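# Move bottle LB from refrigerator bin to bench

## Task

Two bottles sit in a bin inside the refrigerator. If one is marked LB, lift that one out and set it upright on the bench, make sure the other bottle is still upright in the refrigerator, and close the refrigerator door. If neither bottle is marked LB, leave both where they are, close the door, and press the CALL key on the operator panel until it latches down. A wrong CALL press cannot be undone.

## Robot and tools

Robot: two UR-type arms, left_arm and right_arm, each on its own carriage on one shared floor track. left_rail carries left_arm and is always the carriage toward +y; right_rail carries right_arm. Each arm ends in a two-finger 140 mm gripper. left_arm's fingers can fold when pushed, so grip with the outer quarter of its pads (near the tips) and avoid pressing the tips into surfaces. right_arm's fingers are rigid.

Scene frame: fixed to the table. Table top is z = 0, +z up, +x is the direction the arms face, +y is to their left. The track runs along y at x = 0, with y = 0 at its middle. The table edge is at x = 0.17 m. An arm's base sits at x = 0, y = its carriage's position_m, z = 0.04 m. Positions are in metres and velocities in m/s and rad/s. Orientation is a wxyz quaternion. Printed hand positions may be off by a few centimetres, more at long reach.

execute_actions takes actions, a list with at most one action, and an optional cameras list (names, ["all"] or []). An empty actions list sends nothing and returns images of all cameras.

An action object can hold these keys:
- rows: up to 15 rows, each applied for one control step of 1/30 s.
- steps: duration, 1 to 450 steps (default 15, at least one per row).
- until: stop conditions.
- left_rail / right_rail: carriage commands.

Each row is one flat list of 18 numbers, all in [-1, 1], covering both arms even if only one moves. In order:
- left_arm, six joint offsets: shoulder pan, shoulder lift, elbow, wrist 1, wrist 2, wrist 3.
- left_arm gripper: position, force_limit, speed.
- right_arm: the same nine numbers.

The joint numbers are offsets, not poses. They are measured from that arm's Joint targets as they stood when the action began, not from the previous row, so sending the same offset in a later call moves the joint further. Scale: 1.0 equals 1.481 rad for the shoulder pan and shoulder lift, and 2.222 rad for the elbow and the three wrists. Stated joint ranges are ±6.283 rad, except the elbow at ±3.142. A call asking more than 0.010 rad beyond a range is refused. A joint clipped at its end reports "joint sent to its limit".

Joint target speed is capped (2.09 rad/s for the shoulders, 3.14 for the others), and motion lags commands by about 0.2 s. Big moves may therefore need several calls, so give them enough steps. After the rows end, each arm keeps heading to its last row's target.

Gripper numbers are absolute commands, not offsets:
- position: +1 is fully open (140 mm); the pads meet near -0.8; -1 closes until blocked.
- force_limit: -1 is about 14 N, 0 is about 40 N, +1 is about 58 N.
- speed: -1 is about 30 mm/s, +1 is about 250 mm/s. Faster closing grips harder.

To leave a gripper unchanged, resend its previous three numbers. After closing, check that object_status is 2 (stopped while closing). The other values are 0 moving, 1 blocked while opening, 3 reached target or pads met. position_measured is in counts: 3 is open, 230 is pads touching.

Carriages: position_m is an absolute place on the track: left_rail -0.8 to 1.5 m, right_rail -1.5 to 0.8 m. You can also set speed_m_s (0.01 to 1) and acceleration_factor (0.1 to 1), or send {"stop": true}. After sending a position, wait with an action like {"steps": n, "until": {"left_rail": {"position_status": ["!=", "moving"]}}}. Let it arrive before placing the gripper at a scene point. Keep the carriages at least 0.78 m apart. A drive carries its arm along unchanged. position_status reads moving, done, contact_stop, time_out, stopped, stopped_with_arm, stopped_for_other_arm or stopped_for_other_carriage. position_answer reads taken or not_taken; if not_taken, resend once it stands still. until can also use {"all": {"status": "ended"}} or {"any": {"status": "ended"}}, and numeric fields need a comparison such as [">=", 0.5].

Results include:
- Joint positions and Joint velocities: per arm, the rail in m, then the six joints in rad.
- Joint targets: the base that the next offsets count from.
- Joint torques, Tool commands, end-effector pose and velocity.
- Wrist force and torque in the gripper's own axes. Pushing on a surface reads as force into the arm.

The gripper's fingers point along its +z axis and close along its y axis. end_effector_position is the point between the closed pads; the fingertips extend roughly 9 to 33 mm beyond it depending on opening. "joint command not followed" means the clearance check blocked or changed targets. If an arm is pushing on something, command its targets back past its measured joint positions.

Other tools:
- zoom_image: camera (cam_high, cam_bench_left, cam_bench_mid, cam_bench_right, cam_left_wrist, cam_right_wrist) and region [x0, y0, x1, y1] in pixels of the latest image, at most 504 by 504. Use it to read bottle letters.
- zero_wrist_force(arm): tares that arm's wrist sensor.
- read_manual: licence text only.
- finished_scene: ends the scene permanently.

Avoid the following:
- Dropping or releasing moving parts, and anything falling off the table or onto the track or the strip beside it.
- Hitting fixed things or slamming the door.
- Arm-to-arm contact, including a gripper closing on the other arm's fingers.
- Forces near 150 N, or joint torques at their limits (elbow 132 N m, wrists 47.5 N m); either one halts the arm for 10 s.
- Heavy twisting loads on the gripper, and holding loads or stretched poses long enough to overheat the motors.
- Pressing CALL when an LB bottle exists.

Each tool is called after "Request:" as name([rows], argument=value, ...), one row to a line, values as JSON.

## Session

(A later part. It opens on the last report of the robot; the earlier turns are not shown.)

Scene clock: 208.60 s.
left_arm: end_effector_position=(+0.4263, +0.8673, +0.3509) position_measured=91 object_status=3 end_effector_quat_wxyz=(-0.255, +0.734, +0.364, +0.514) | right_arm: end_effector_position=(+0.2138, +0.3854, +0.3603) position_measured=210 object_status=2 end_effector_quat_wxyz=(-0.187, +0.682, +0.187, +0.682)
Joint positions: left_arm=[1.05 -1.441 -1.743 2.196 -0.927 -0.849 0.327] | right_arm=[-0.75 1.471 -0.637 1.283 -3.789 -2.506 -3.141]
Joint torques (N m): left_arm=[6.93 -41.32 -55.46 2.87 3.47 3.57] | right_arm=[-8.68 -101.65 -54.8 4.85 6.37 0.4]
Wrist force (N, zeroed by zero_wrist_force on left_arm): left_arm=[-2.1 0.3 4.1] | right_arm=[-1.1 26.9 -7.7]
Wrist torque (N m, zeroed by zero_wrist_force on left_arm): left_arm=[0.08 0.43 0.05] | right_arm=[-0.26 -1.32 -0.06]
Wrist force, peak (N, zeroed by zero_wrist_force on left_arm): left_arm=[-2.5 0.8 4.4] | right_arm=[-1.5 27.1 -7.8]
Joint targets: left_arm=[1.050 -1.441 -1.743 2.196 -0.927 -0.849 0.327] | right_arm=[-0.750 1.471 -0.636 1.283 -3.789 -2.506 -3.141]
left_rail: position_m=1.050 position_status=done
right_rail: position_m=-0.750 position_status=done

Request:
execute_actions([
  {"rows":[[0,0,0,0,0,0,0.3,0.4,-0.9,-0.0005,0.0003,-0.0004,0.0002,-0.0001,0,-1,0,-0.7],[0,0,0,0,0,0,0.3,0.4,-0.9,-0.0015,0.0008,-0.0011,0.0006,-0.0003,0,-1,0,-0.7],[0,0,0,0,0,0,0.3,0.4,-0.9,-0.0026,0.0014,-0.0019,0.001,-0.0005,0,-1,0,-0.7],[0,0,0,0,0,0,0.3,0.4,-0.9,-0.0037,0.0019,-0.0027,0.0014,-0.0007,0,-1,0,-0.7],[0,0,0,0,0,0,0.3,0.4,-0.9,-0.0047,0.0025,-0.0035,0.0018,-0.0009,0,-1,0,-0.7],[0,0,0,0,0,0,0.3,0.4,-0.9,-0.0055,0.0029,-0.0041,0.0022,-0.0011,0,-1,0,-0.7],[0,0,0,0,0,0,0.3,0.4,-0.9,-0.006,0.0031,-0.0044,0.0024,-0.0012,0,-1,0,-0.7],[0,0,0,0,0,0,0.3,0.4,-0.9,-0.0061,0.0032,-0.0045,0.0024,-0.0012,0,-1,0,-0.7]],"steps":18},
], cameras=["cam_high", "cam_right_wrist"])

Request:
zoom_image(camera="cam_high", region=[80, 80, 300, 350])

Scene clock: 209.83 s.
left_arm: end_effector_position=(+0.4263, +0.8673, +0.3509) position_measured=91 object_status=3 end_effector_quat_wxyz=(-0.255, +0.734, +0.364, +0.514) | right_arm: end_effector_position=(+0.2249, +0.3862, +0.3603) position_measured=210 object_status=2 end_effector_quat_wxyz=(-0.183, +0.683, +0.183, +0.683)
Joint positions: left_arm=[1.05 -1.441 -1.743 2.196 -0.927 -0.849 0.327] | right_arm=[-0.75 1.462 -0.632 1.273 -3.783 -2.508 -3.141]
Joint torques (N m): left_arm=[6.69 -39.19 -56.82 3.36 3.79 3.39] | right_arm=[-19.2 -102.66 -49.13 2.02 -2.3 0.62]
Wrist force (N, zeroed by zero_wrist_force on left_arm): left_arm=[-2.2 0.3 4.0] | right_arm=[-0.2 4.7 2.7]
Wrist torque (N m, zeroed by zero_wrist_force on left_arm): left_arm=[0.09 0.44 0.06] | right_arm=[-0.11 -1.31 -0.02]
Wrist force, peak (N, zeroed by zero_wrist_force on left_arm): left_arm=[-2.4 0.5 4.5] | right_arm=[-1.3 27.3 -9.3]
Joint targets: left_arm=[1.050 -1.441 -1.743 2.196 -0.927 -0.849 0.327] | right_arm=[-0.750 1.462 -0.632 1.273 -3.783 -2.509 -3.141]
left_rail: position_m=1.050 position_status=done
right_rail: position_m=-0.750 position_status=done
camera_calibration:
cam_right_wrist: T_world_to_cam=[[0.528462, -0.848098, -0.0381759, 0.243577], [-0.30439, -0.147308, -0.941088, 0.471686], [0.792511, 0.50895, -0.335999, -0.0690975], [0, 0, 0, 1]] pos_world=[0.0696154, 0.311227, 0.42998]
Images, in order (width x height): cam_high 672x504, cam_right_wrist 672x504.

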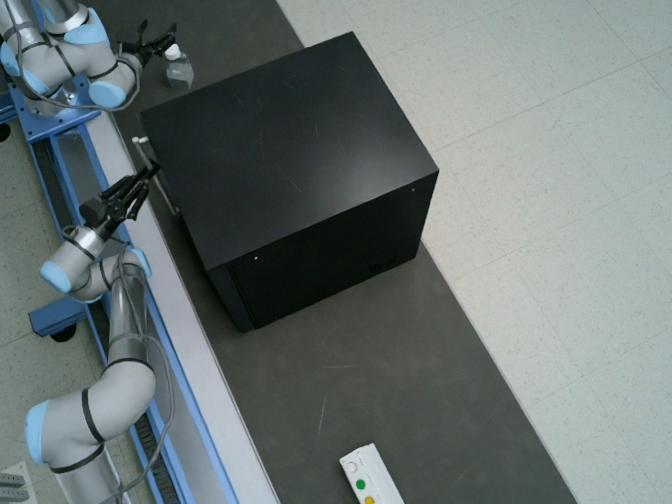

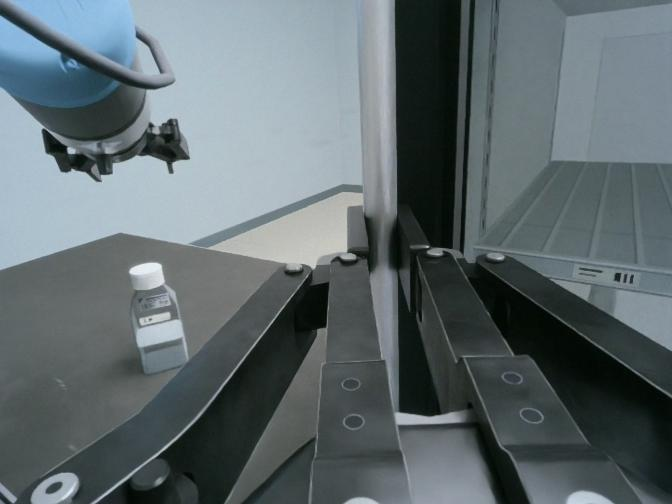

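Scaled by 1.867 from the camera's 672x504 image, which has a finer 960x720 frame.

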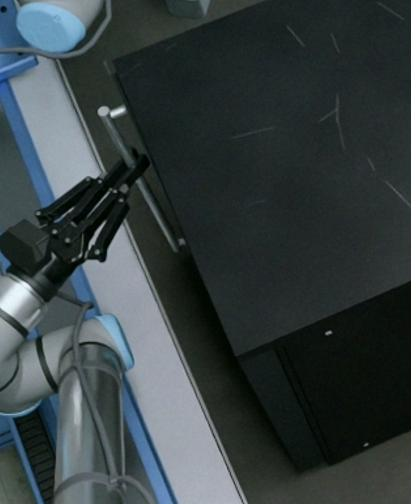

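Request:
execute_actions([
  {"rows":[[0,0,0,0,0,0,0.3,0.4,-0.9,-0.0005,0,0,0,0.0003,0,-1,0,-0.7],[0,0,0,0,0,0,0.3,0.4,-0.9,-0.001,0,0,0,0.0007,0,-1,0,-0.7],[0,0,0,0,0,0,0.3,0.4,-0.9,-0.0016,0,0,0,0.0011,0,-1,0,-0.7],[0,0,0,0,0,0,0.3,0.4,-0.9,-0.0021,0,0,0,0.0014,0,-1,0,-0.7]],"steps":14},
])

Scene clock: 211.00 s.
left_arm: end_effector_position=(+0.4263, +0.8673, +0.3509) position_measured=91 object_status=3 end_effector_quat_wxyz=(-0.255, +0.734, +0.364, +0.514) | right_arm: end_effector_position=(+0.2279, +0.3863, +0.3603) position_measured=210 object_status=2 end_effector_quat_wxyz=(-0.183, +0.683, +0.183, +0.683)
Joint positions: left_arm=[1.05 -1.441 -1.743 2.196 -0.927 -0.849 0.327] | right_arm=[-0.75 1.459 -0.632 1.273 -3.783 -2.505 -3.141]
Joint torques (N m): left_arm=[6.27 -39.25 -56.61 3.39 3.36 3.59] | right_arm=[-7.7 -106.58 -39.83 -1.29 2.83 0.47]
Wrist force (N, zeroed by zero_wrist_force on left_arm): left_arm=[-2.0 0.4 4.0] | right_arm=[3.4 -6.5 20.5]
Wrist torque (N m, zeroed by zero_wrist_force on left_arm): left_arm=[0.09 0.42 0.05] | right_arm=[-0.50 -1.75 -0.01]
Wrist force, peak (N, zeroed by zero_wrist_force on left_arm): left_arm=[-2.2 0.5 4.5] | right_arm=[2.9 -7.3 21.1]
Joint targets: left_arm=[1.050 -1.441 -1.743 2.196 -0.927 -0.849 0.327] | right_arm=[-0.750 1.459 -0.632 1.273 -3.783 -2.505 -3.141]
left_rail: position_m=1.050 position_status=done
right_rail: position_m=-0.750 position_status=done

Request:
execute_actions([
  {"rows":[[0,0,0,0,0,0,0.3,0.4,-0.9,-0.0005,0,0,0,0.0003,0,-1,0,-0.7],[0,0,0,0,0,0,0.3,0.4,-0.9,-0.001,0,0,0,0.0007,0,-1,0,-0.7],[0,0,0,0,0,0,0.3,0.4,-0.9,-0.0016,0,0,0,0.0011,0,-1,0,-0.7],[0,0,0,0,0,0,0.3,0.4,-0.9,-0.0021,0,0,0,0.0014,0,-1,0,-0.7]],"steps":14},
], cameras=["cam_high", "cam_right_wrist"])

Request:
zoom_image(camera="cam_right_wrist", region=[330, 0, 672, 320])

Scene clock: 212.17 s.
left_arm: end_effector_position=(+0.4263, +0.8673, +0.3509) position_measured=91 object_status=3 end_effector_quat_wxyz=(-0.255, +0.734, +0.364, +0.514) | right_arm: end_effector_position=(+0.2309, +0.3866, +0.3603) position_measured=210 object_status=2 end_effector_quat_wxyz=(-0.183, +0.683, +0.183, +0.683)
Joint positions: left_arm=[1.05 -1.441 -1.743 2.196 -0.927 -0.849 0.327] | right_arm=[-0.75 1.456 -0.632 1.273 -3.783 -2.502 -3.141]
Joint torques (N m): left_arm=[7.02 -39.4 -56.45 3.16 3.51 3.78] | right_arm=[-11.44 -110.63 -30.16 -6.51 2.11 0.62]
Wrist force (N, zeroed by zero_wrist_force on left_arm): left_arm=[-2.3 0.4 3.7] | right_arm=[3.5 -9.5 22.8]
Wrist torque (N m, zeroed by zero_wrist_force on left_arm): left_arm=[0.10 0.47 0.05] | right_arm=[-0.62 -1.80 -0.01]
Wrist force, peak (N, zeroed by zero_wrist_force on left_arm): left_arm=[-2.3 0.6 4.5] | right_arm=[3.5 -9.5 22.8]
Joint targets: left_arm=[1.050 -1.441 -1.743 2.196 -0.927 -0.849 0.327] | right_arm=[-0.750 1.456 -0.632 1.273 -3.783 -2.502 -3.141]
left_rail: position_m=1.050 position_status=done
right_rail: position_m=-0.750 position_status=done
camera_calibration:
cam_right_wrist: T_world_to_cam=[[0.528462, -0.848098, -0.0381759, 0.240693], [-0.30439, -0.147308, -0.941088, 0.473601], [0.792511, 0.50895, -0.335999, -0.0741354], [0, 0, 0, 1]] pos_world=[0.0757154, 0.311627, 0.42998]
Images, in order (width x height): cam_high 672x504, cam_right_wrist 672x504.

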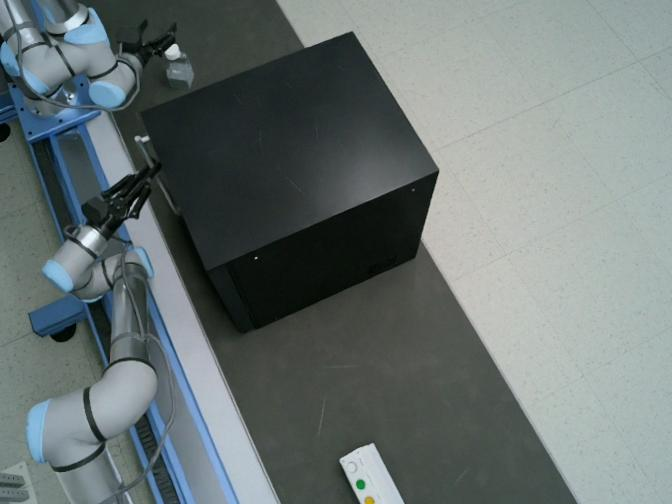

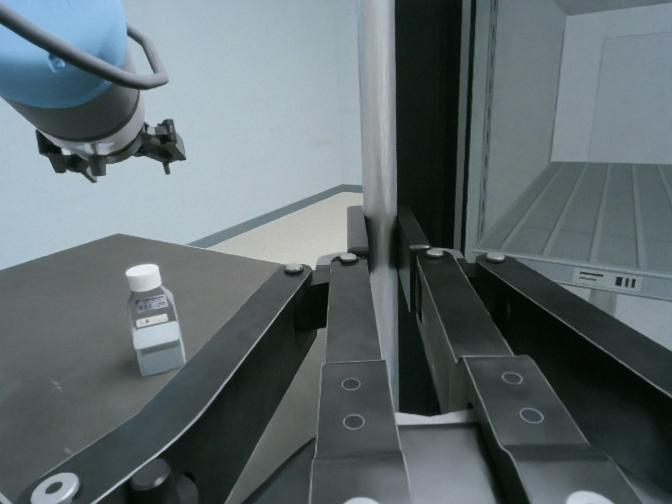

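Scaled by 1.474 from the camera's 672x504 image, which has a finer 960x720 frame.

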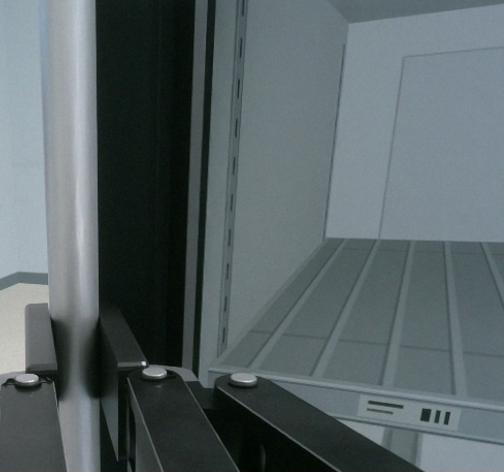

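Request:
execute_actions([
  {"rows":[[0,0,0,0,0,0,0.3,0.4,-0.9,0,0,0,0,0,0,-0.1,0,-1]],"steps":50},
], cameras=["cam_high", "cam_right_wrist"])

Request:
zoom_image(camera="cam_right_wrist", region=[330, 0, 672, 320])

Request:
zoom_image(camera="cam_high", region=[80, 80, 300, 350])

Scene clock: 214.47 s.
left_arm: end_effector_position=(+0.4263, +0.8673, +0.3509) position_measured=91 object_status=3 end_effector_quat_wxyz=(-0.255, +0.734, +0.364, +0.514) | right_arm: end_effector_position=(+0.2309, +0.3865, +0.3603) position_measured=141 object_status=3 end_effector_quat_wxyz=(-0.183, +0.683, +0.183, +0.683)
Joint positions: left_arm=[1.05 -1.441 -1.743 2.196 -0.927 -0.849 0.327] | right_arm=[-0.75 1.456 -0.632 1.273 -3.783 -2.502 -3.141]
Joint torques (N m): left_arm=[7.07 -42.75 -56.42 2.91 3.42 3.65] | right_arm=[-5.76 -116.03 -46.47 2.02 0.3 0.74]
Wrist force (N, zeroed by zero_wrist_force on left_arm): left_arm=[-2.1 0.3 4.2] | right_arm=[3.8 -1.7 4.8]
Wrist torque (N m, zeroed by zero_wrist_force on left_arm): left_arm=[0.08 0.43 0.05] | right_arm=[-0.32 -1.78 -0.15]
Wrist force, peak (N, zeroed by zero_wrist_force on left_arm): left_arm=[-2.5 0.4 4.4] | right_arm=[3.4 -9.3 23.2]
Joint targets: left_arm=[1.050 -1.441 -1.743 2.196 -0.927 -0.849 0.327] | right_arm=[-0.750 1.456 -0.632 1.273 -3.783 -2.502 -3.141]
left_rail: position_m=1.050 position_status=done
right_rail: position_m=-0.750 position_status=done
camera_calibration:
cam_right_wrist: T_world_to_cam=[[0.528462, -0.848098, -0.0381759, 0.240693], [-0.30439, -0.147308, -0.941088, 0.473601], [0.792511, 0.50895, -0.335999, -0.0741354], [0, 0, 0, 1]] pos_world=[0.0757154, 0.311627, 0.42998]
Images, in order (width x height): cam_high 672x504, cam_right_wrist 672x504.

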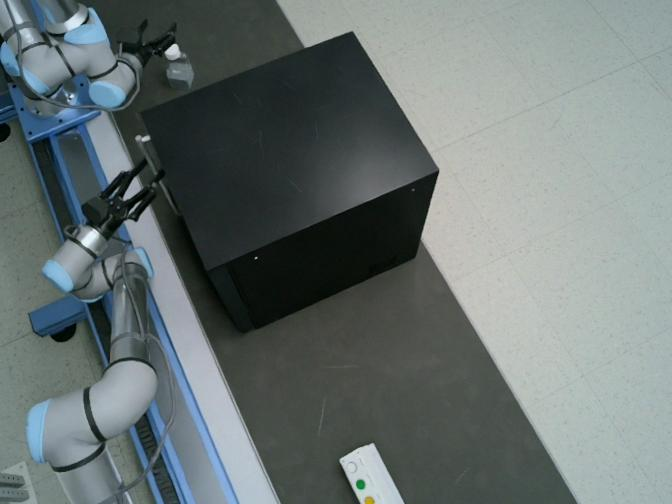

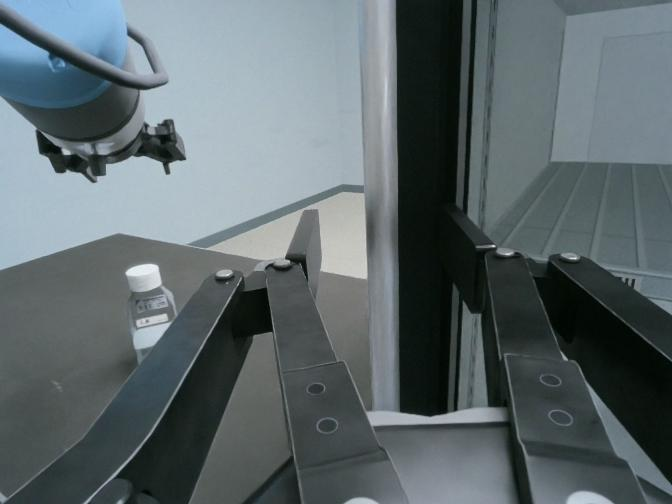

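Scaled by 1.474 from the camera's 672x504 image, which has a finer 960x720 frame.

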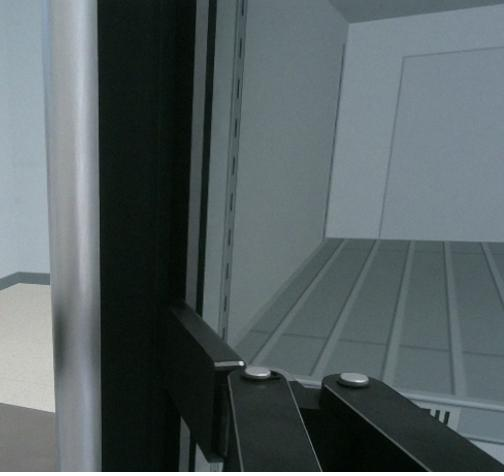

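Scaled by 1.867 from the camera's 672x504 image, which has a finer 960x720 frame.

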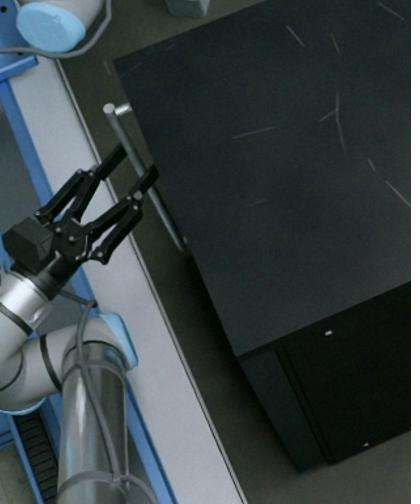

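Request:
execute_actions([
  {"rows":[[0,0,0,0,0,0,0.3,0.4,-0.9,0.0011,-0.0007,0.001,-0.0005,-0.0008,0,-0.1,0,-1],[0,0,0,0,0,0,0.3,0.4,-0.9,0.0034,-0.0022,0.0031,-0.0016,-0.0023,0,-0.1,0,-1],[0,0,0,0,0,0,0.3,0.4,-0.9,0.0068,-0.0043,0.0061,-0.0032,-0.0046,0,-0.1,0,-1],[0,0,0,0,0,0,0.3,0.4,-0.9,0.0107,-0.0069,0.0097,-0.0051,-0.0073,0,-0.1,0,-1],[0,0,0,0,0,0,0.3,0.4,-0.9,0.0153,-0.0097,0.0137,-0.0072,-0.0103,0,-0.1,0,-1],[0,0,0,0,0,0,0.3,0.4,-0.9,0.0203,-0.013,0.0183,-0.0096,-0.0138,0,-0.1,0,-1],[0,0,0,0,0,0,0.3,0.4,-0.9,0.0254,-0.0162,0.0229,-0.012,-0.0172,0,-0.1,0,-1],[0,0,0,0,0,0,0.3,0.4,-0.9,0.0311,-0.0199,0.028,-0.0146,-0.021,0,-0.1,0,-1],[0,0,0,0,0,0,0.3,0.4,-0.9,0.0362,-0.0231,0.0326,-0.017,-0.0244,0,-0.1,0,-1],[0,0,0,0,0,0,0.3,0.4,-0.9,0.0412,-0.0264,0.0372,-0.0194,-0.0279,0,-0.1,0,-1],[0,0,0,0,0,0,0.3,0.4,-0.9,0.0458,-0.0292,0.0412,-0.0215,-0.0309,0,-0.1,0,-1],[0,0,0,0,0,0,0.3,0.4,-0.9,0.0497,-0.0318,0.0448,-0.0234,-0.0336,0,-0.1,0,-1],[0,0,0,0,0,0,0.3,0.4,-0.9,0.0531,-0.0339,0.0478,-0.025,-0.0359,0,-0.1,0,-1],[0,0,0,0,0,0,0.3,0.4,-0.9,0.0554,-0.0354,0.0499,-0.0261,-0.0374,0,-0.1,0,-1],[0,0,0,0,0,0,0.3,0.4,-0.9,0.0565,-0.0361,0.0509,-0.0266,-0.0382,0,-0.1,0,-1]],"steps":24},
], cameras=["cam_high", "cam_right_wrist", "cam_bench_left", "cam_bench_mid"])

Request:
zoom_image(camera="cam_high", region=[80, 80, 300, 350])

Request:
zoom_image(camera="cam_right_wrist", region=[200, 0, 672, 360])

Scene clock: 216.60 s.
left_arm: end_effector_position=(+0.4263, +0.8673, +0.3509) position_measured=91 object_status=3 end_effector_quat_wxyz=(-0.255, +0.734, +0.364, +0.514) | right_arm: end_effector_position=(+0.1494, +0.3364, +0.3595) position_measured=141 object_status=3 end_effector_quat_wxyz=(-0.183, +0.683, +0.183, +0.683)
Joint positions: left_arm=[1.05 -1.441 -1.743 2.196 -0.927 -0.849 0.327] | right_arm=[-0.75 1.54 -0.685 1.386 -3.842 -2.587 -3.141]
Joint torques (N m): left_arm=[5.43 -40.46 -56.27 3.02 3.86 3.5] | right_arm=[17.83 -123.41 -32 -5.54 -4.18 0.58]
Wrist force (N, zeroed by zero_wrist_force on left_arm): left_arm=[-2.3 0.7 4.0] | right_arm=[4.1 -1.8 4.6]
Wrist torque (N m, zeroed by zero_wrist_force on left_arm): left_arm=[0.17 0.48 0.05] | right_arm=[-0.38 -1.84 -0.14]
Wrist force, peak (N, zeroed by zero_wrist_force on left_arm): left_arm=[-2.5 0.7 4.4] | right_arm=[4.3 -1.3 6.8]
Joint targets: left_arm=[1.050 -1.441 -1.743 2.196 -0.927 -0.849 0.327] | right_arm=[-0.750 1.540 -0.685 1.386 -3.842 -2.587 -3.141]
left_rail: position_m=1.050 position_status=done
right_rail: position_m=-0.750 position_status=done
camera_calibration:
cam_right_wrist: T_world_to_cam=[[0.527416, -0.848768, -0.0377475, 0.241452], [-0.30458, -0.147413, -0.94101, 0.440653], [0.793135, 0.507801, -0.336266, 0.0160776], [0, 0, 0, 1]] pos_world=[-0.00588303, 0.26173, 0.429179]
Images, in order (width x height): cam_high 672x504, cam_bench_left 672x504, cam_bench_mid 672x504, cam_right_wrist 672x504.

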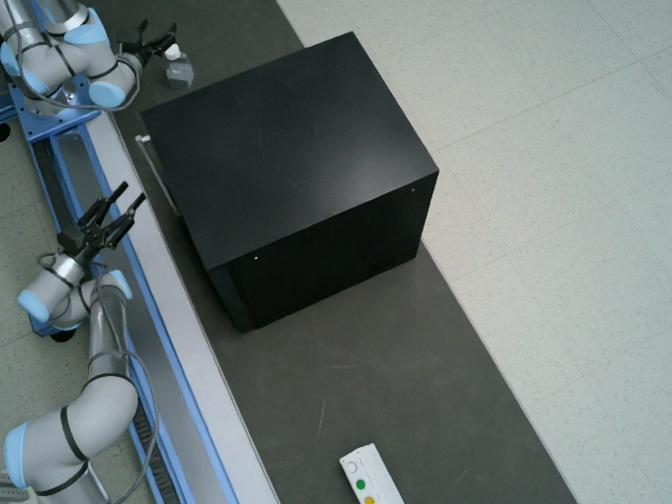

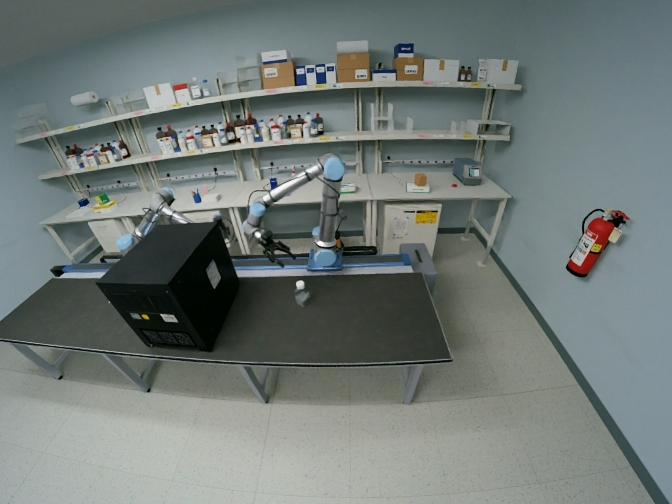

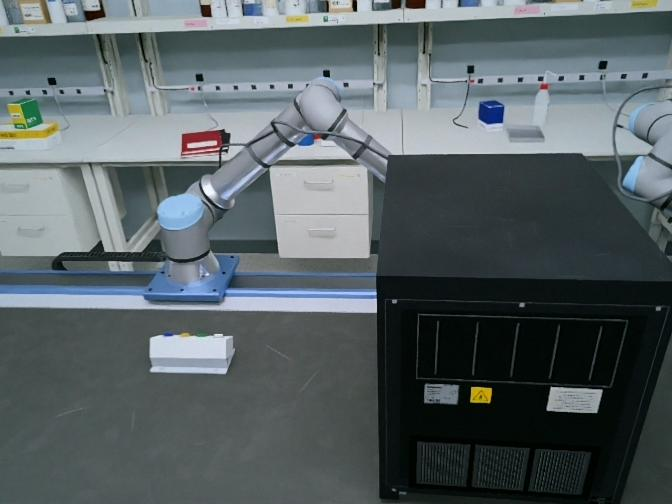

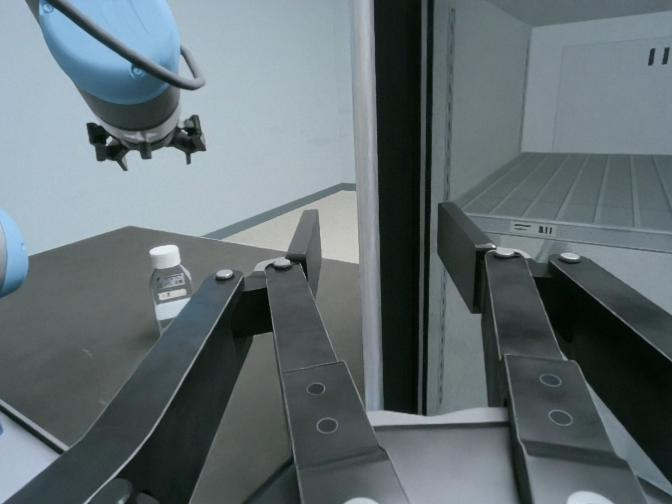

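Scaled by 1.867 from the camera's 672x504 image, which has a finer 960x720 frame.

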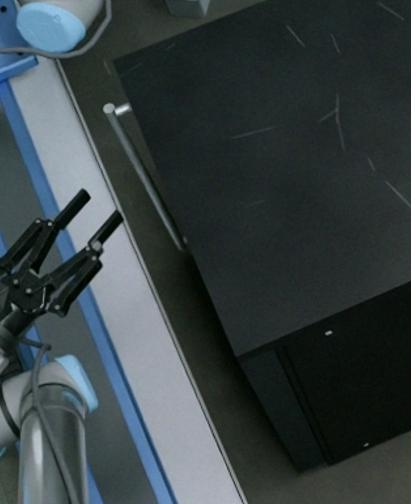

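Scaled by 1.068 from the camera's 672x504 image, which has a finer 960x720 frame.

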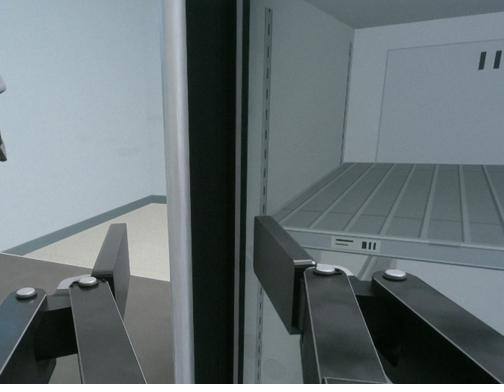

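Request:
zoom_image(camera="cam_bench_left", region=[190, 205, 260, 285])

Request:
zoom_image(camera="cam_high", region=[120, 90, 260, 290])

Request:
zoom_image(camera="cam_right_wrist", region=[320, 100, 480, 280])

Scaled by 6.300 from the camera's 672x504 image, which has a finer 960x720 frame.

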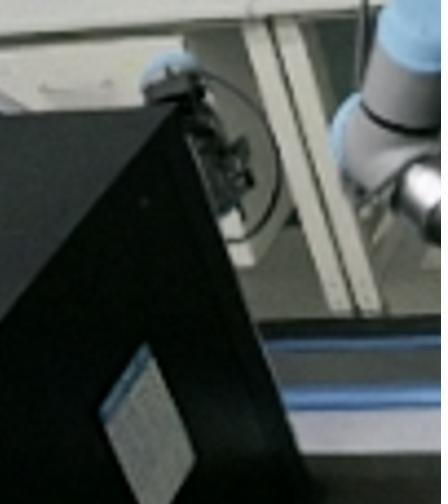

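Scaled by 2.520 from the camera's 672x504 image, which has a finer 960x720 frame.

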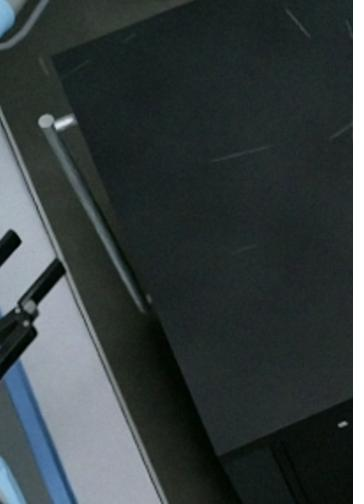

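Scaled by 2.800 from the camera's 672x504 image, which has a finer 960x720 frame.

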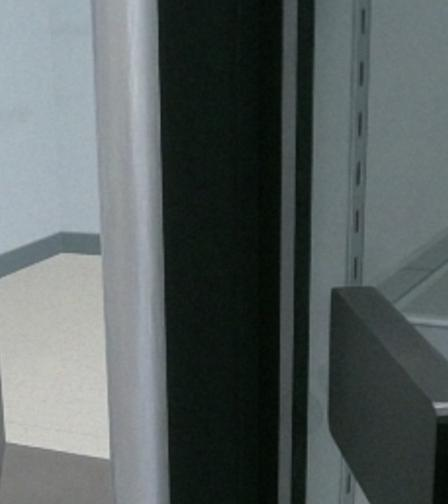

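Request:
execute_actions([
  {"rows":[[0,0,0,0,0,0,0.3,0.4,-0.9,-0.0014,-0.0005,0.0007,-0.0004,0.001,0,-0.7,-1,0],[0,0,0,0,0,0,0.3,0.4,-0.9,-0.0043,-0.0014,0.002,-0.0011,0.0029,0,-0.7,-1,0],[0,0,0,0,0,0,0.3,0.4,-0.9,-0.0086,-0.0028,0.004,-0.0021,0.0057,0,-0.7,-1,0],[0,0,0,0,0,0,0.3,0.4,-0.9,-0.0136,-0.0045,0.0063,-0.0033,0.0091,0,-0.7,-1,0],[0,0,0,0,0,0,0.3,0.4,-0.9,-0.0193,-0.0064,0.009,-0.0048,0.0129,0,-0.7,-1,0],[0,0,0,0,0,0,0.3,0.4,-0.9,-0.0257,-0.0085,0.012,-0.0063,0.0172,0,-0.7,-1,0],[0,0,0,0,0,0,0.3,0.4,-0.9,-0.0322,-0.0106,0.015,-0.0079,0.0215,0,-0.7,-1,0],[0,0,0,0,0,0,0.3,0.4,-0.9,-0.0393,-0.013,0.0183,-0.0097,0.0262,0,-0.7,-1,0],[0,0,0,0,0,0,0.3,0.4,-0.9,-0.0458,-0.0151,0.0213,-0.0113,0.0305,0,-0.7,-1,0],[0,0,0,0,0,0,0.3,0.4,-0.9,-0.0522,-0.0172,0.0243,-0.0128,0.0348,0,-0.7,-1,0],[0,0,0,0,0,0,0.3,0.4,-0.9,-0.0579,-0.0191,0.027,-0.0143,0.0386,0,-0.7,-1,0],[0,0,0,0,0,0,0.3,0.4,-0.9,-0.0629,-0.0208,0.0293,-0.0155,0.042,0,-0.7,-1,0],[0,0,0,0,0,0,0.3,0.4,-0.9,-0.0672,-0.0222,0.0313,-0.0165,0.0448,0,-0.7,-1,0],[0,0,0,0,0,0,0.3,0.4,-0.9,-0.0701,-0.0231,0.0326,-0.0172,0.0467,0,-0.7,-1,0],[0,0,0,0,0,0,0.3,0.4,-0.9,-0.0715,-0.0236,0.0333,-0.0176,0.0477,0,-0.7,-1,0]],"steps":24},
], cameras=["cam_right_wrist", "cam_high"])

Request:
zoom_image(camera="cam_high", region=[120, 90, 260, 290])

Scene clock: 221.60 s.
left_arm: end_effector_position=(+0.4263, +0.8673, +0.3509) position_measured=91 object_status=3 end_effector_quat_wxyz=(-0.255, +0.734, +0.364, +0.514) | right_arm: end_effector_position=(+0.2429, +0.3183, +0.3590) position_measured=217 object_status=3 end_effector_quat_wxyz=(-0.183, +0.683, +0.183, +0.683)
Joint positions: left_arm=[1.05 -1.441 -1.743 2.196 -0.927 -0.849 0.327] | right_arm=[-0.75 1.434 -0.72 1.46 -3.881 -2.481 -3.141]
Joint torques (N m): left_arm=[6.03 -39.72 -55.63 3.01 3.57 3.37] | right_arm=[-21.98 -122.08 -30.4 -5.99 4.27 0.49]
Wrist force (N, zeroed by zero_wrist_force on left_arm): left_arm=[-2.0 0.3 4.2] | right_arm=[3.7 -1.7 4.8]
Wrist torque (N m, zeroed by zero_wrist_force on left_arm): left_arm=[0.07 0.41 0.05] | right_arm=[-0.36 -1.76 -0.20]
Wrist force, peak (N, zeroed by zero_wrist_force on left_arm): left_arm=[-2.5 0.1 4.5] | right_arm=[3.5 -0.3 6.5]
Joint targets: left_arm=[1.050 -1.441 -1.743 2.196 -0.927 -0.849 0.327] | right_arm=[-0.750 1.434 -0.720 1.460 -3.881 -2.481 -3.141]
left_rail: position_m=1.050 position_status=done
right_rail: position_m=-0.750 position_status=done
camera_calibration:
cam_right_wrist: T_world_to_cam=[[0.527498, -0.848711, -0.0378747, 0.176708], [-0.304638, -0.147348, -0.941002, 0.466057], [0.793058, 0.507915, -0.336276, -0.0489897], [0, 0, 0, 1]] pos_world=[0.0876173, 0.24353, 0.428779]
Images, in order (width x height): cam_high 672x504, cam_right_wrist 672x504.

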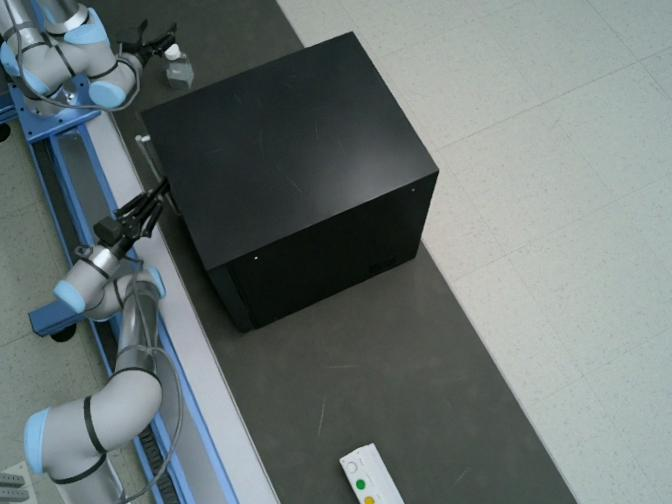

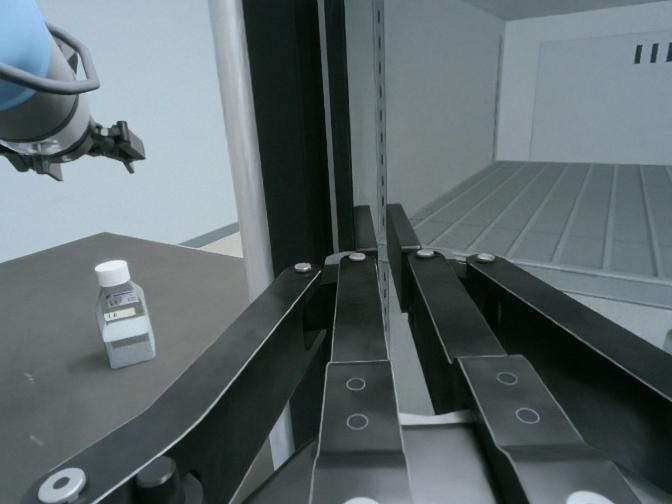

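Scaled by 2.520 from the camera's 672x504 image, which has a finer 960x720 frame.

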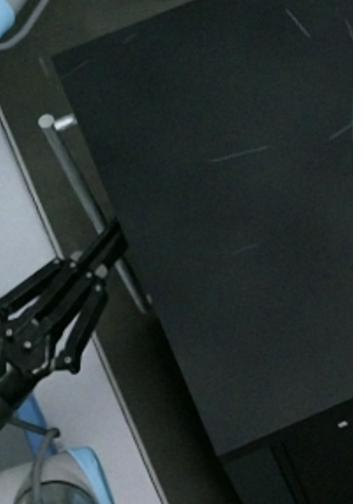

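Request:
execute_actions([
  {"rows":[[0,0,0,0,0,0,0.3,0.4,-0.9,-0.0006,0,0,0,0.0004,0,-0.7,-1,0],[0,0,0,0,0,0,0.3,0.4,-0.9,-0.0013,0,0,0,0.0009,0,-0.7,-1,0],[0,0,0,0,0,0,0.3,0.4,-0.9,-0.0021,0,0,0,0.0014,0,-0.7,-1,0],[0,0,0,0,0,0,0.3,0.4,-0.9,-0.0029,0,0,0,0.0019,0,-0.7,-1,0],[0,0,0,0,0,0,0.3,0.4,-0.9,-0.0036,0,0,0,0.0024,0,-0.7,-1,0],[0,0,0,0,0,0,0.3,0.4,-0.9,-0.0042,0,0,0,0.0028,0,-0.7,-1,0],[0,0,0,0,0,0,0.3,0.4,-0.9,-0.0045,0,0,0,0.003,0,-0.7,-1,0]],"steps":16},
])

Request:
execute_actions([
  {"rows":[[0,0,0,0,0,0,0.3,0.4,-0.9,-0.0006,0,0,0,0.0004,0,-0.7,-1,0],[0,0,0,0,0,0,0.3,0.4,-0.9,-0.0012,0,0,0,0.0008,0,-0.7,-1,0],[0,0,0,0,0,0,0.3,0.4,-0.9,-0.0018,0,0,0,0.0012,0,-0.7,-1,0],[0,0,0,0,0,0,0.3,0.4,-0.9,-0.0022,0,0,0,0.0015,0,-0.7,-1,0]],"steps":12},
], cameras=["cam_right_wrist"])

Scene clock: 223.97 s.
left_arm: end_effector_position=(+0.4263, +0.8673, +0.3509) position_measured=91 object_status=3 end_effector_quat_wxyz=(-0.255, +0.734, +0.364, +0.514) | right_arm: end_effector_position=(+0.2490, +0.3186, +0.3590) position_measured=217 object_status=3 end_effector_quat_wxyz=(-0.183, +0.683, +0.183, +0.683)
Joint positions: left_arm=[1.05 -1.441 -1.743 2.196 -0.927 -0.849 0.327] | right_arm=[-0.75 1.427 -0.72 1.46 -3.881 -2.475 -3.141]
Joint torques (N m): left_arm=[7.38 -40.88 -56.16 2.66 3.84 3.36] | right_arm=[-21.6 -121.01 -30.43 -5.45 4.57 0.57]
Wrist force (N, zeroed by zero_wrist_force on left_arm): left_arm=[-2.1 0.2 4.2] | right_arm=[3.8 -1.9 5.1]
Wrist torque (N m, zeroed by zero_wrist_force on left_arm): left_arm=[0.05 0.44 0.05] | right_arm=[-0.41 -1.78 -0.20]
Wrist force, peak (N, zeroed by zero_wrist_force on left_arm): left_arm=[-2.4 0.6 4.4] | right_arm=[4.4 -1.8 5.2]
Joint targets: left_arm=[1.050 -1.441 -1.743 2.196 -0.927 -0.849 0.327] | right_arm=[-0.750 1.427 -0.720 1.460 -3.881 -2.475 -3.141]
left_rail: position_m=1.050 position_status=done
right_rail: position_m=-0.750 position_status=done

Scene clock: 224.57 s.
left_arm: end_effector_position=(+0.4263, +0.8673, +0.3509) position_measured=91 object_status=3 end_effector_quat_wxyz=(-0.255, +0.734, +0.364, +0.514) | right_arm: end_effector_position=(+0.2518, +0.3188, +0.3590) position_measured=217 object_status=3 end_effector_quat_wxyz=(-0.183, +0.683, +0.183, +0.683)
Joint positions: left_arm=[1.05 -1.441 -1.743 2.196 -0.927 -0.849 0.327] | right_arm=[-0.75 1.424 -0.72 1.461 -3.882 -2.471 -3.141]
Joint torques (N m): left_arm=[5.69 -41.55 -55.49 2.67 3.44 3.17] | right_arm=[-37.73 -119.56 -35.74 -3.52 4.15 0.47]
Wrist force (N, zeroed by zero_wrist_force on left_arm): left_arm=[-1.8 0.3 4.0] | right_arm=[3.8 -2.6 -15.2]
Wrist torque (N m, zeroed by zero_wrist_force on left_arm): left_arm=[0.09 0.37 0.05] | right_arm=[-0.51 -1.76 -0.21]
Wrist force, peak (N, zeroed by zero_wrist_force on left_arm): left_arm=[-2.3 0.2 4.4] | right_arm=[3.8 -2.6 -15.2]
Joint targets: left_arm=[1.050 -1.441 -1.743 2.196 -0.927 -0.849 0.327] | right_arm=[-0.750 1.424 -0.720 1.460 -3.881 -2.471 -3.141]
left_rail: position_m=1.050 position_status=done
right_rail: position_m=-0.750 position_status=done
camera_calibration:
cam_right_wrist: T_world_to_cam=[[0.527634, -0.848629, -0.0378422, 0.172338], [-0.304606, -0.147427, -0.941, 0.468888], [0.79298, 0.50803, -0.336285, -0.0563976], [0, 0, 0, 1]] pos_world=[0.096617, 0.24403, 0.428779]
Images, in order (width x height): cam_right_wrist 672x504.

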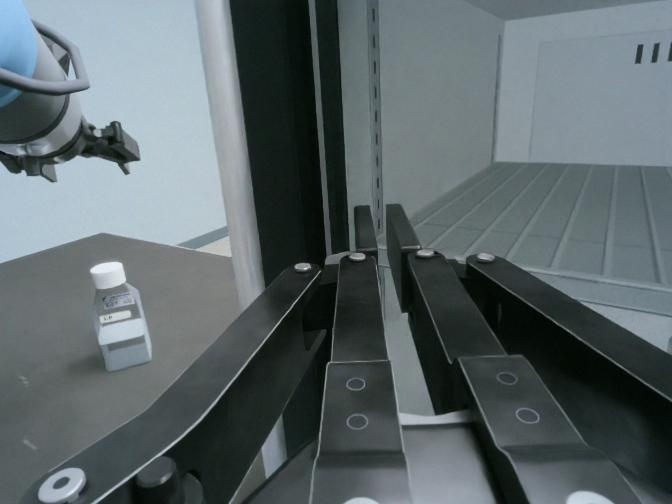

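Request:
execute_actions([
  {"rows":[[0,0,0,0,0,0,0.3,0.4,-0.9,-0.0004,0,0,0,0.0003,0,-0.7,-1,0],[0,0,0,0,0,0,0.3,0.4,-0.9,-0.0008,0,0,0,0.0006,0,-0.7,-1,0],[0,0,0,0,0,0,0.3,0.4,-0.9,-0.0011,0,0,0,0.0008,0,-0.7,-1,0],[0,0,0,0,0,0,0.3,0.4,-0.9,-0.0013,0,0,0,0.0009,0,-0.7,-1,0]],"steps":12},
], cameras=["cam_right_wrist"])

Scene clock: 225.47 s.
left_arm: end_effector_position=(+0.4263, +0.8673, +0.3509) position_measured=91 object_status=3 end_effector_quat_wxyz=(-0.255, +0.734, +0.364, +0.514) | right_arm: end_effector_position=(+0.2535, +0.3189, +0.3590) position_measured=217 object_status=3 end_effector_quat_wxyz=(-0.183, +0.683, +0.183, +0.683)
Joint positions: left_arm=[1.05 -1.441 -1.743 2.196 -0.927 -0.849 0.327] | right_arm=[-0.75 1.422 -0.72 1.461 -3.882 -2.469 -3.141]
Joint torques (N m): left_arm=[7.14 -40.67 -55.31 3.03 3.49 3.62] | right_arm=[-95.64 -110.89 -45.1 0.72 2.55 0.62]
Wrist force (N, zeroed by zero_wrist_force on left_arm): left_arm=[-2.2 0.3 4.1] | right_arm=[4.4 -8.2 -76.9]
Wrist torque (N m, zeroed by zero_wrist_force on left_arm): left_arm=[0.07 0.46 0.05] | right_arm=[-0.98 -1.82 -0.21]
Wrist force, peak (N, zeroed by zero_wrist_force on left_arm): left_arm=[-2.4 0.2 4.2] | right_arm=[4.4 -8.2 -76.9]
Joint targets: left_arm=[1.050 -1.441 -1.743 2.196 -0.927 -0.849 0.327] | right_arm=[-0.750 1.422 -0.720 1.460 -3.881 -2.469 -3.141]
left_rail: position_m=1.050 position_status=done
right_rail: position_m=-0.750 position_status=done
camera_calibration:
cam_right_wrist: T_world_to_cam=[[0.527742, -0.848559, -0.0378895, 0.171571], [-0.30462, -0.147435, -0.940994, 0.469391], [0.792903, 0.508144, -0.336295, -0.0577332], [0, 0, 0, 1]] pos_world=[0.0982171, 0.24413, 0.428779]
Images, in order (width x height): cam_right_wrist 672x504.

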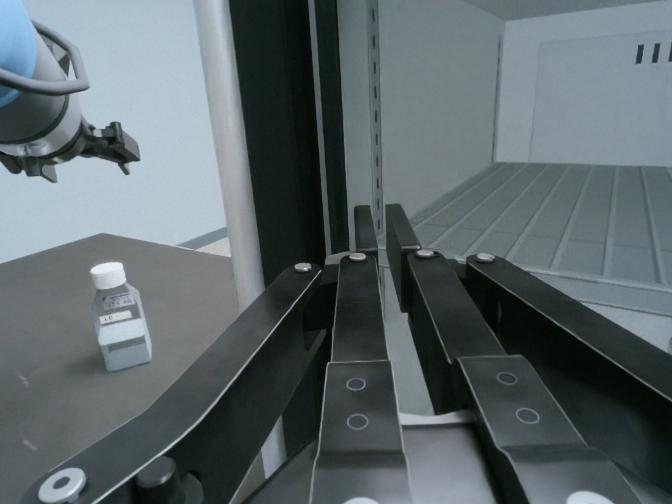

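Request:
execute_actions([
  {"rows":[[0,0,0,0,0,0,0.3,0.4,-0.9,0.0016,0.0005,-0.0007,0.0004,-0.0011,0,-0.7,-1,0],[0,0,0,0,0,0,0.3,0.4,-0.9,0.0048,0.0014,-0.002,0.0011,-0.0032,0,-0.7,-1,0],[0,0,0,0,0,0,0.3,0.4,-0.9,0.0095,0.0028,-0.004,0.0021,-0.0064,0,-0.7,-1,0],[0,0,0,0,0,0,0.3,0.4,-0.9,0.0151,0.0045,-0.0063,0.0033,-0.0101,0,-0.7,-1,0],[0,0,0,0,0,0,0.3,0.4,-0.9,0.0215,0.0064,-0.009,0.0048,-0.0143,0,-0.7,-1,0],[0,0,0,0,0,0,0.3,0.4,-0.9,0.0286,0.0085,-0.012,0.0063,-0.0191,0,-0.7,-1,0],[0,0,0,0,0,0,0.3,0.4,-0.9,0.0358,0.0106,-0.015,0.0079,-0.0239,0,-0.7,-1,0],[0,0,0,0,0,0,0.3,0.4,-0.9,0.0437,0.013,-0.0183,0.0097,-0.0292,0,-0.7,-1,0],[0,0,0,0,0,0,0.3,0.4,-0.9,0.0509,0.0151,-0.0213,0.0113,-0.034,0,-0.7,-1,0],[0,0,0,0,0,0,0.3,0.4,-0.9,0.058,0.0172,-0.0243,0.0128,-0.0388,0,-0.7,-1,0],[0,0,0,0,0,0,0.3,0.4,-0.9,0.0644,0.0191,-0.027,0.0143,-0.043,0,-0.7,-1,0],[0,0,0,0,0,0,0.3,0.4,-0.9,0.07,0.0208,-0.0293,0.0155,-0.0467,0,-0.7,-1,0],[0,0,0,0,0,0,0.3,0.4,-0.9,0.0747,0.0222,-0.0313,0.0165,-0.0499,0,-0.7,-1,0],[0,0,0,0,0,0,0.3,0.4,-0.9,0.0779,0.0231,-0.0326,0.0172,-0.052,0,-0.7,-1,0],[0,0,0,0,0,0,0.3,0.4,-0.9,0.0795,0.0236,-0.0333,0.0176,-0.0531,0,-0.7,-1,0]],"steps":26},
], cameras=["cam_right_wrist", "cam_high", "cam_bench_left"])

Request:
zoom_image(camera="cam_bench_left", region=[250, 240, 350, 320])

Request:
zoom_image(camera="cam_right_wrist", region=[372, 150, 672, 400])

Scene clock: 227.57 s.
left_arm: end_effector_position=(+0.4263, +0.8673, +0.3509) position_measured=91 object_status=3 end_effector_quat_wxyz=(-0.255, +0.734, +0.364, +0.514) | right_arm: end_effector_position=(+0.1494, +0.3363, +0.3595) position_measured=217 object_status=3 end_effector_quat_wxyz=(-0.183, +0.683, +0.183, +0.683)
Joint positions: left_arm=[1.05 -1.441 -1.743 2.196 -0.927 -0.849 0.327] | right_arm=[-0.75 1.54 -0.685 1.387 -3.842 -2.587 -3.141]
Joint torques (N m): left_arm=[5.06 -38.5 -56.52 3.3 3.5 3.64] | right_arm=[14.06 -98.07 -43.57 1.98 -4.21 0.57]
Wrist force (N, zeroed by zero_wrist_force on left_arm): left_arm=[-2.1 0.1 4.1] | right_arm=[3.7 -1.7 4.4]
Wrist torque (N m, zeroed by zero_wrist_force on left_arm): left_arm=[0.04 0.45 0.05] | right_arm=[-0.34 -1.76 -0.14]
Wrist force, peak (N, zeroed by zero_wrist_force on left_arm): left_arm=[-2.3 0.6 4.6] | right_arm=[4.6 -10.0 -82.6]
Joint targets: left_arm=[1.050 -1.441 -1.743 2.196 -0.927 -0.849 0.327] | right_arm=[-0.750 1.540 -0.685 1.386 -3.842 -2.587 -3.141]
left_rail: position_m=1.050 position_status=done
right_rail: position_m=-0.750 position_status=done
camera_calibration:
cam_right_wrist: T_world_to_cam=[[0.527416, -0.848768, -0.0377475, 0.241367], [-0.30458, -0.147413, -0.94101, 0.440638], [0.793135, 0.507801, -0.336266, 0.0161284], [0, 0, 0, 1]] pos_world=[-0.00588303, 0.26163, 0.429179]
Images, in order (width x height): cam_high 672x504, cam_bench_left 672x504, cam_right_wrist 672x504.

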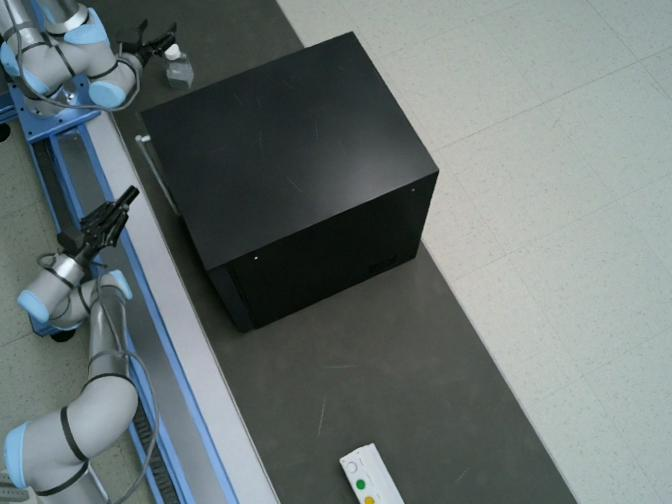

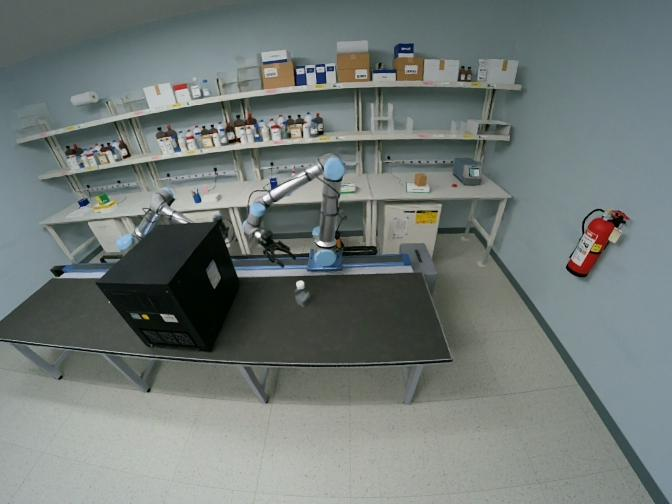

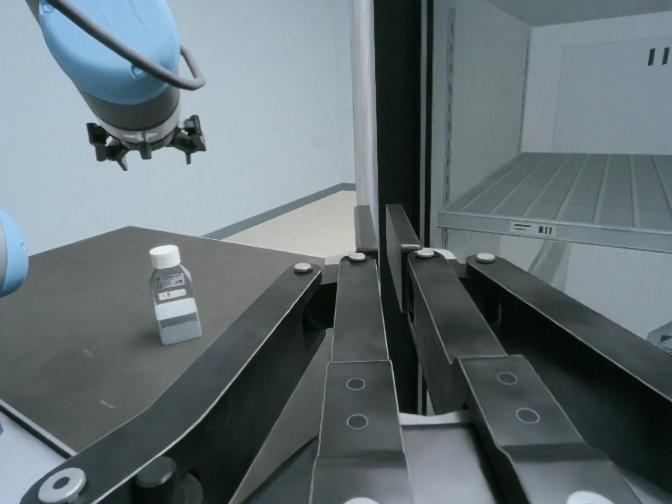

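Scaled by 5.040 from the camera's 672x504 image, which has a finer 960x720 frame.

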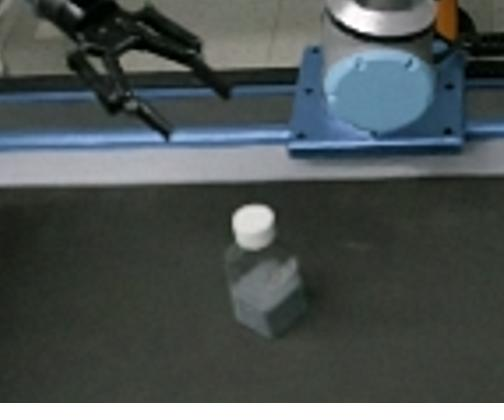

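Scaled by 1.680 from the camera's 672x504 image, which has a finer 960x720 frame.

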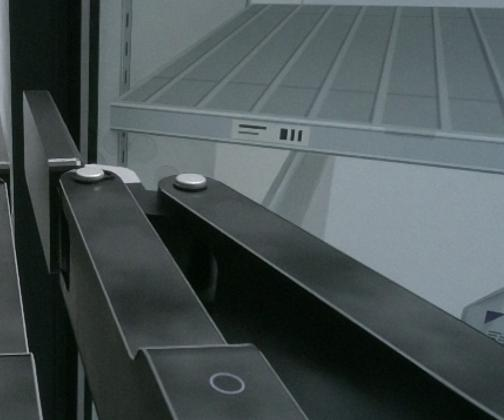

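Request:
finished_scene()

The scene is finished: the task was done.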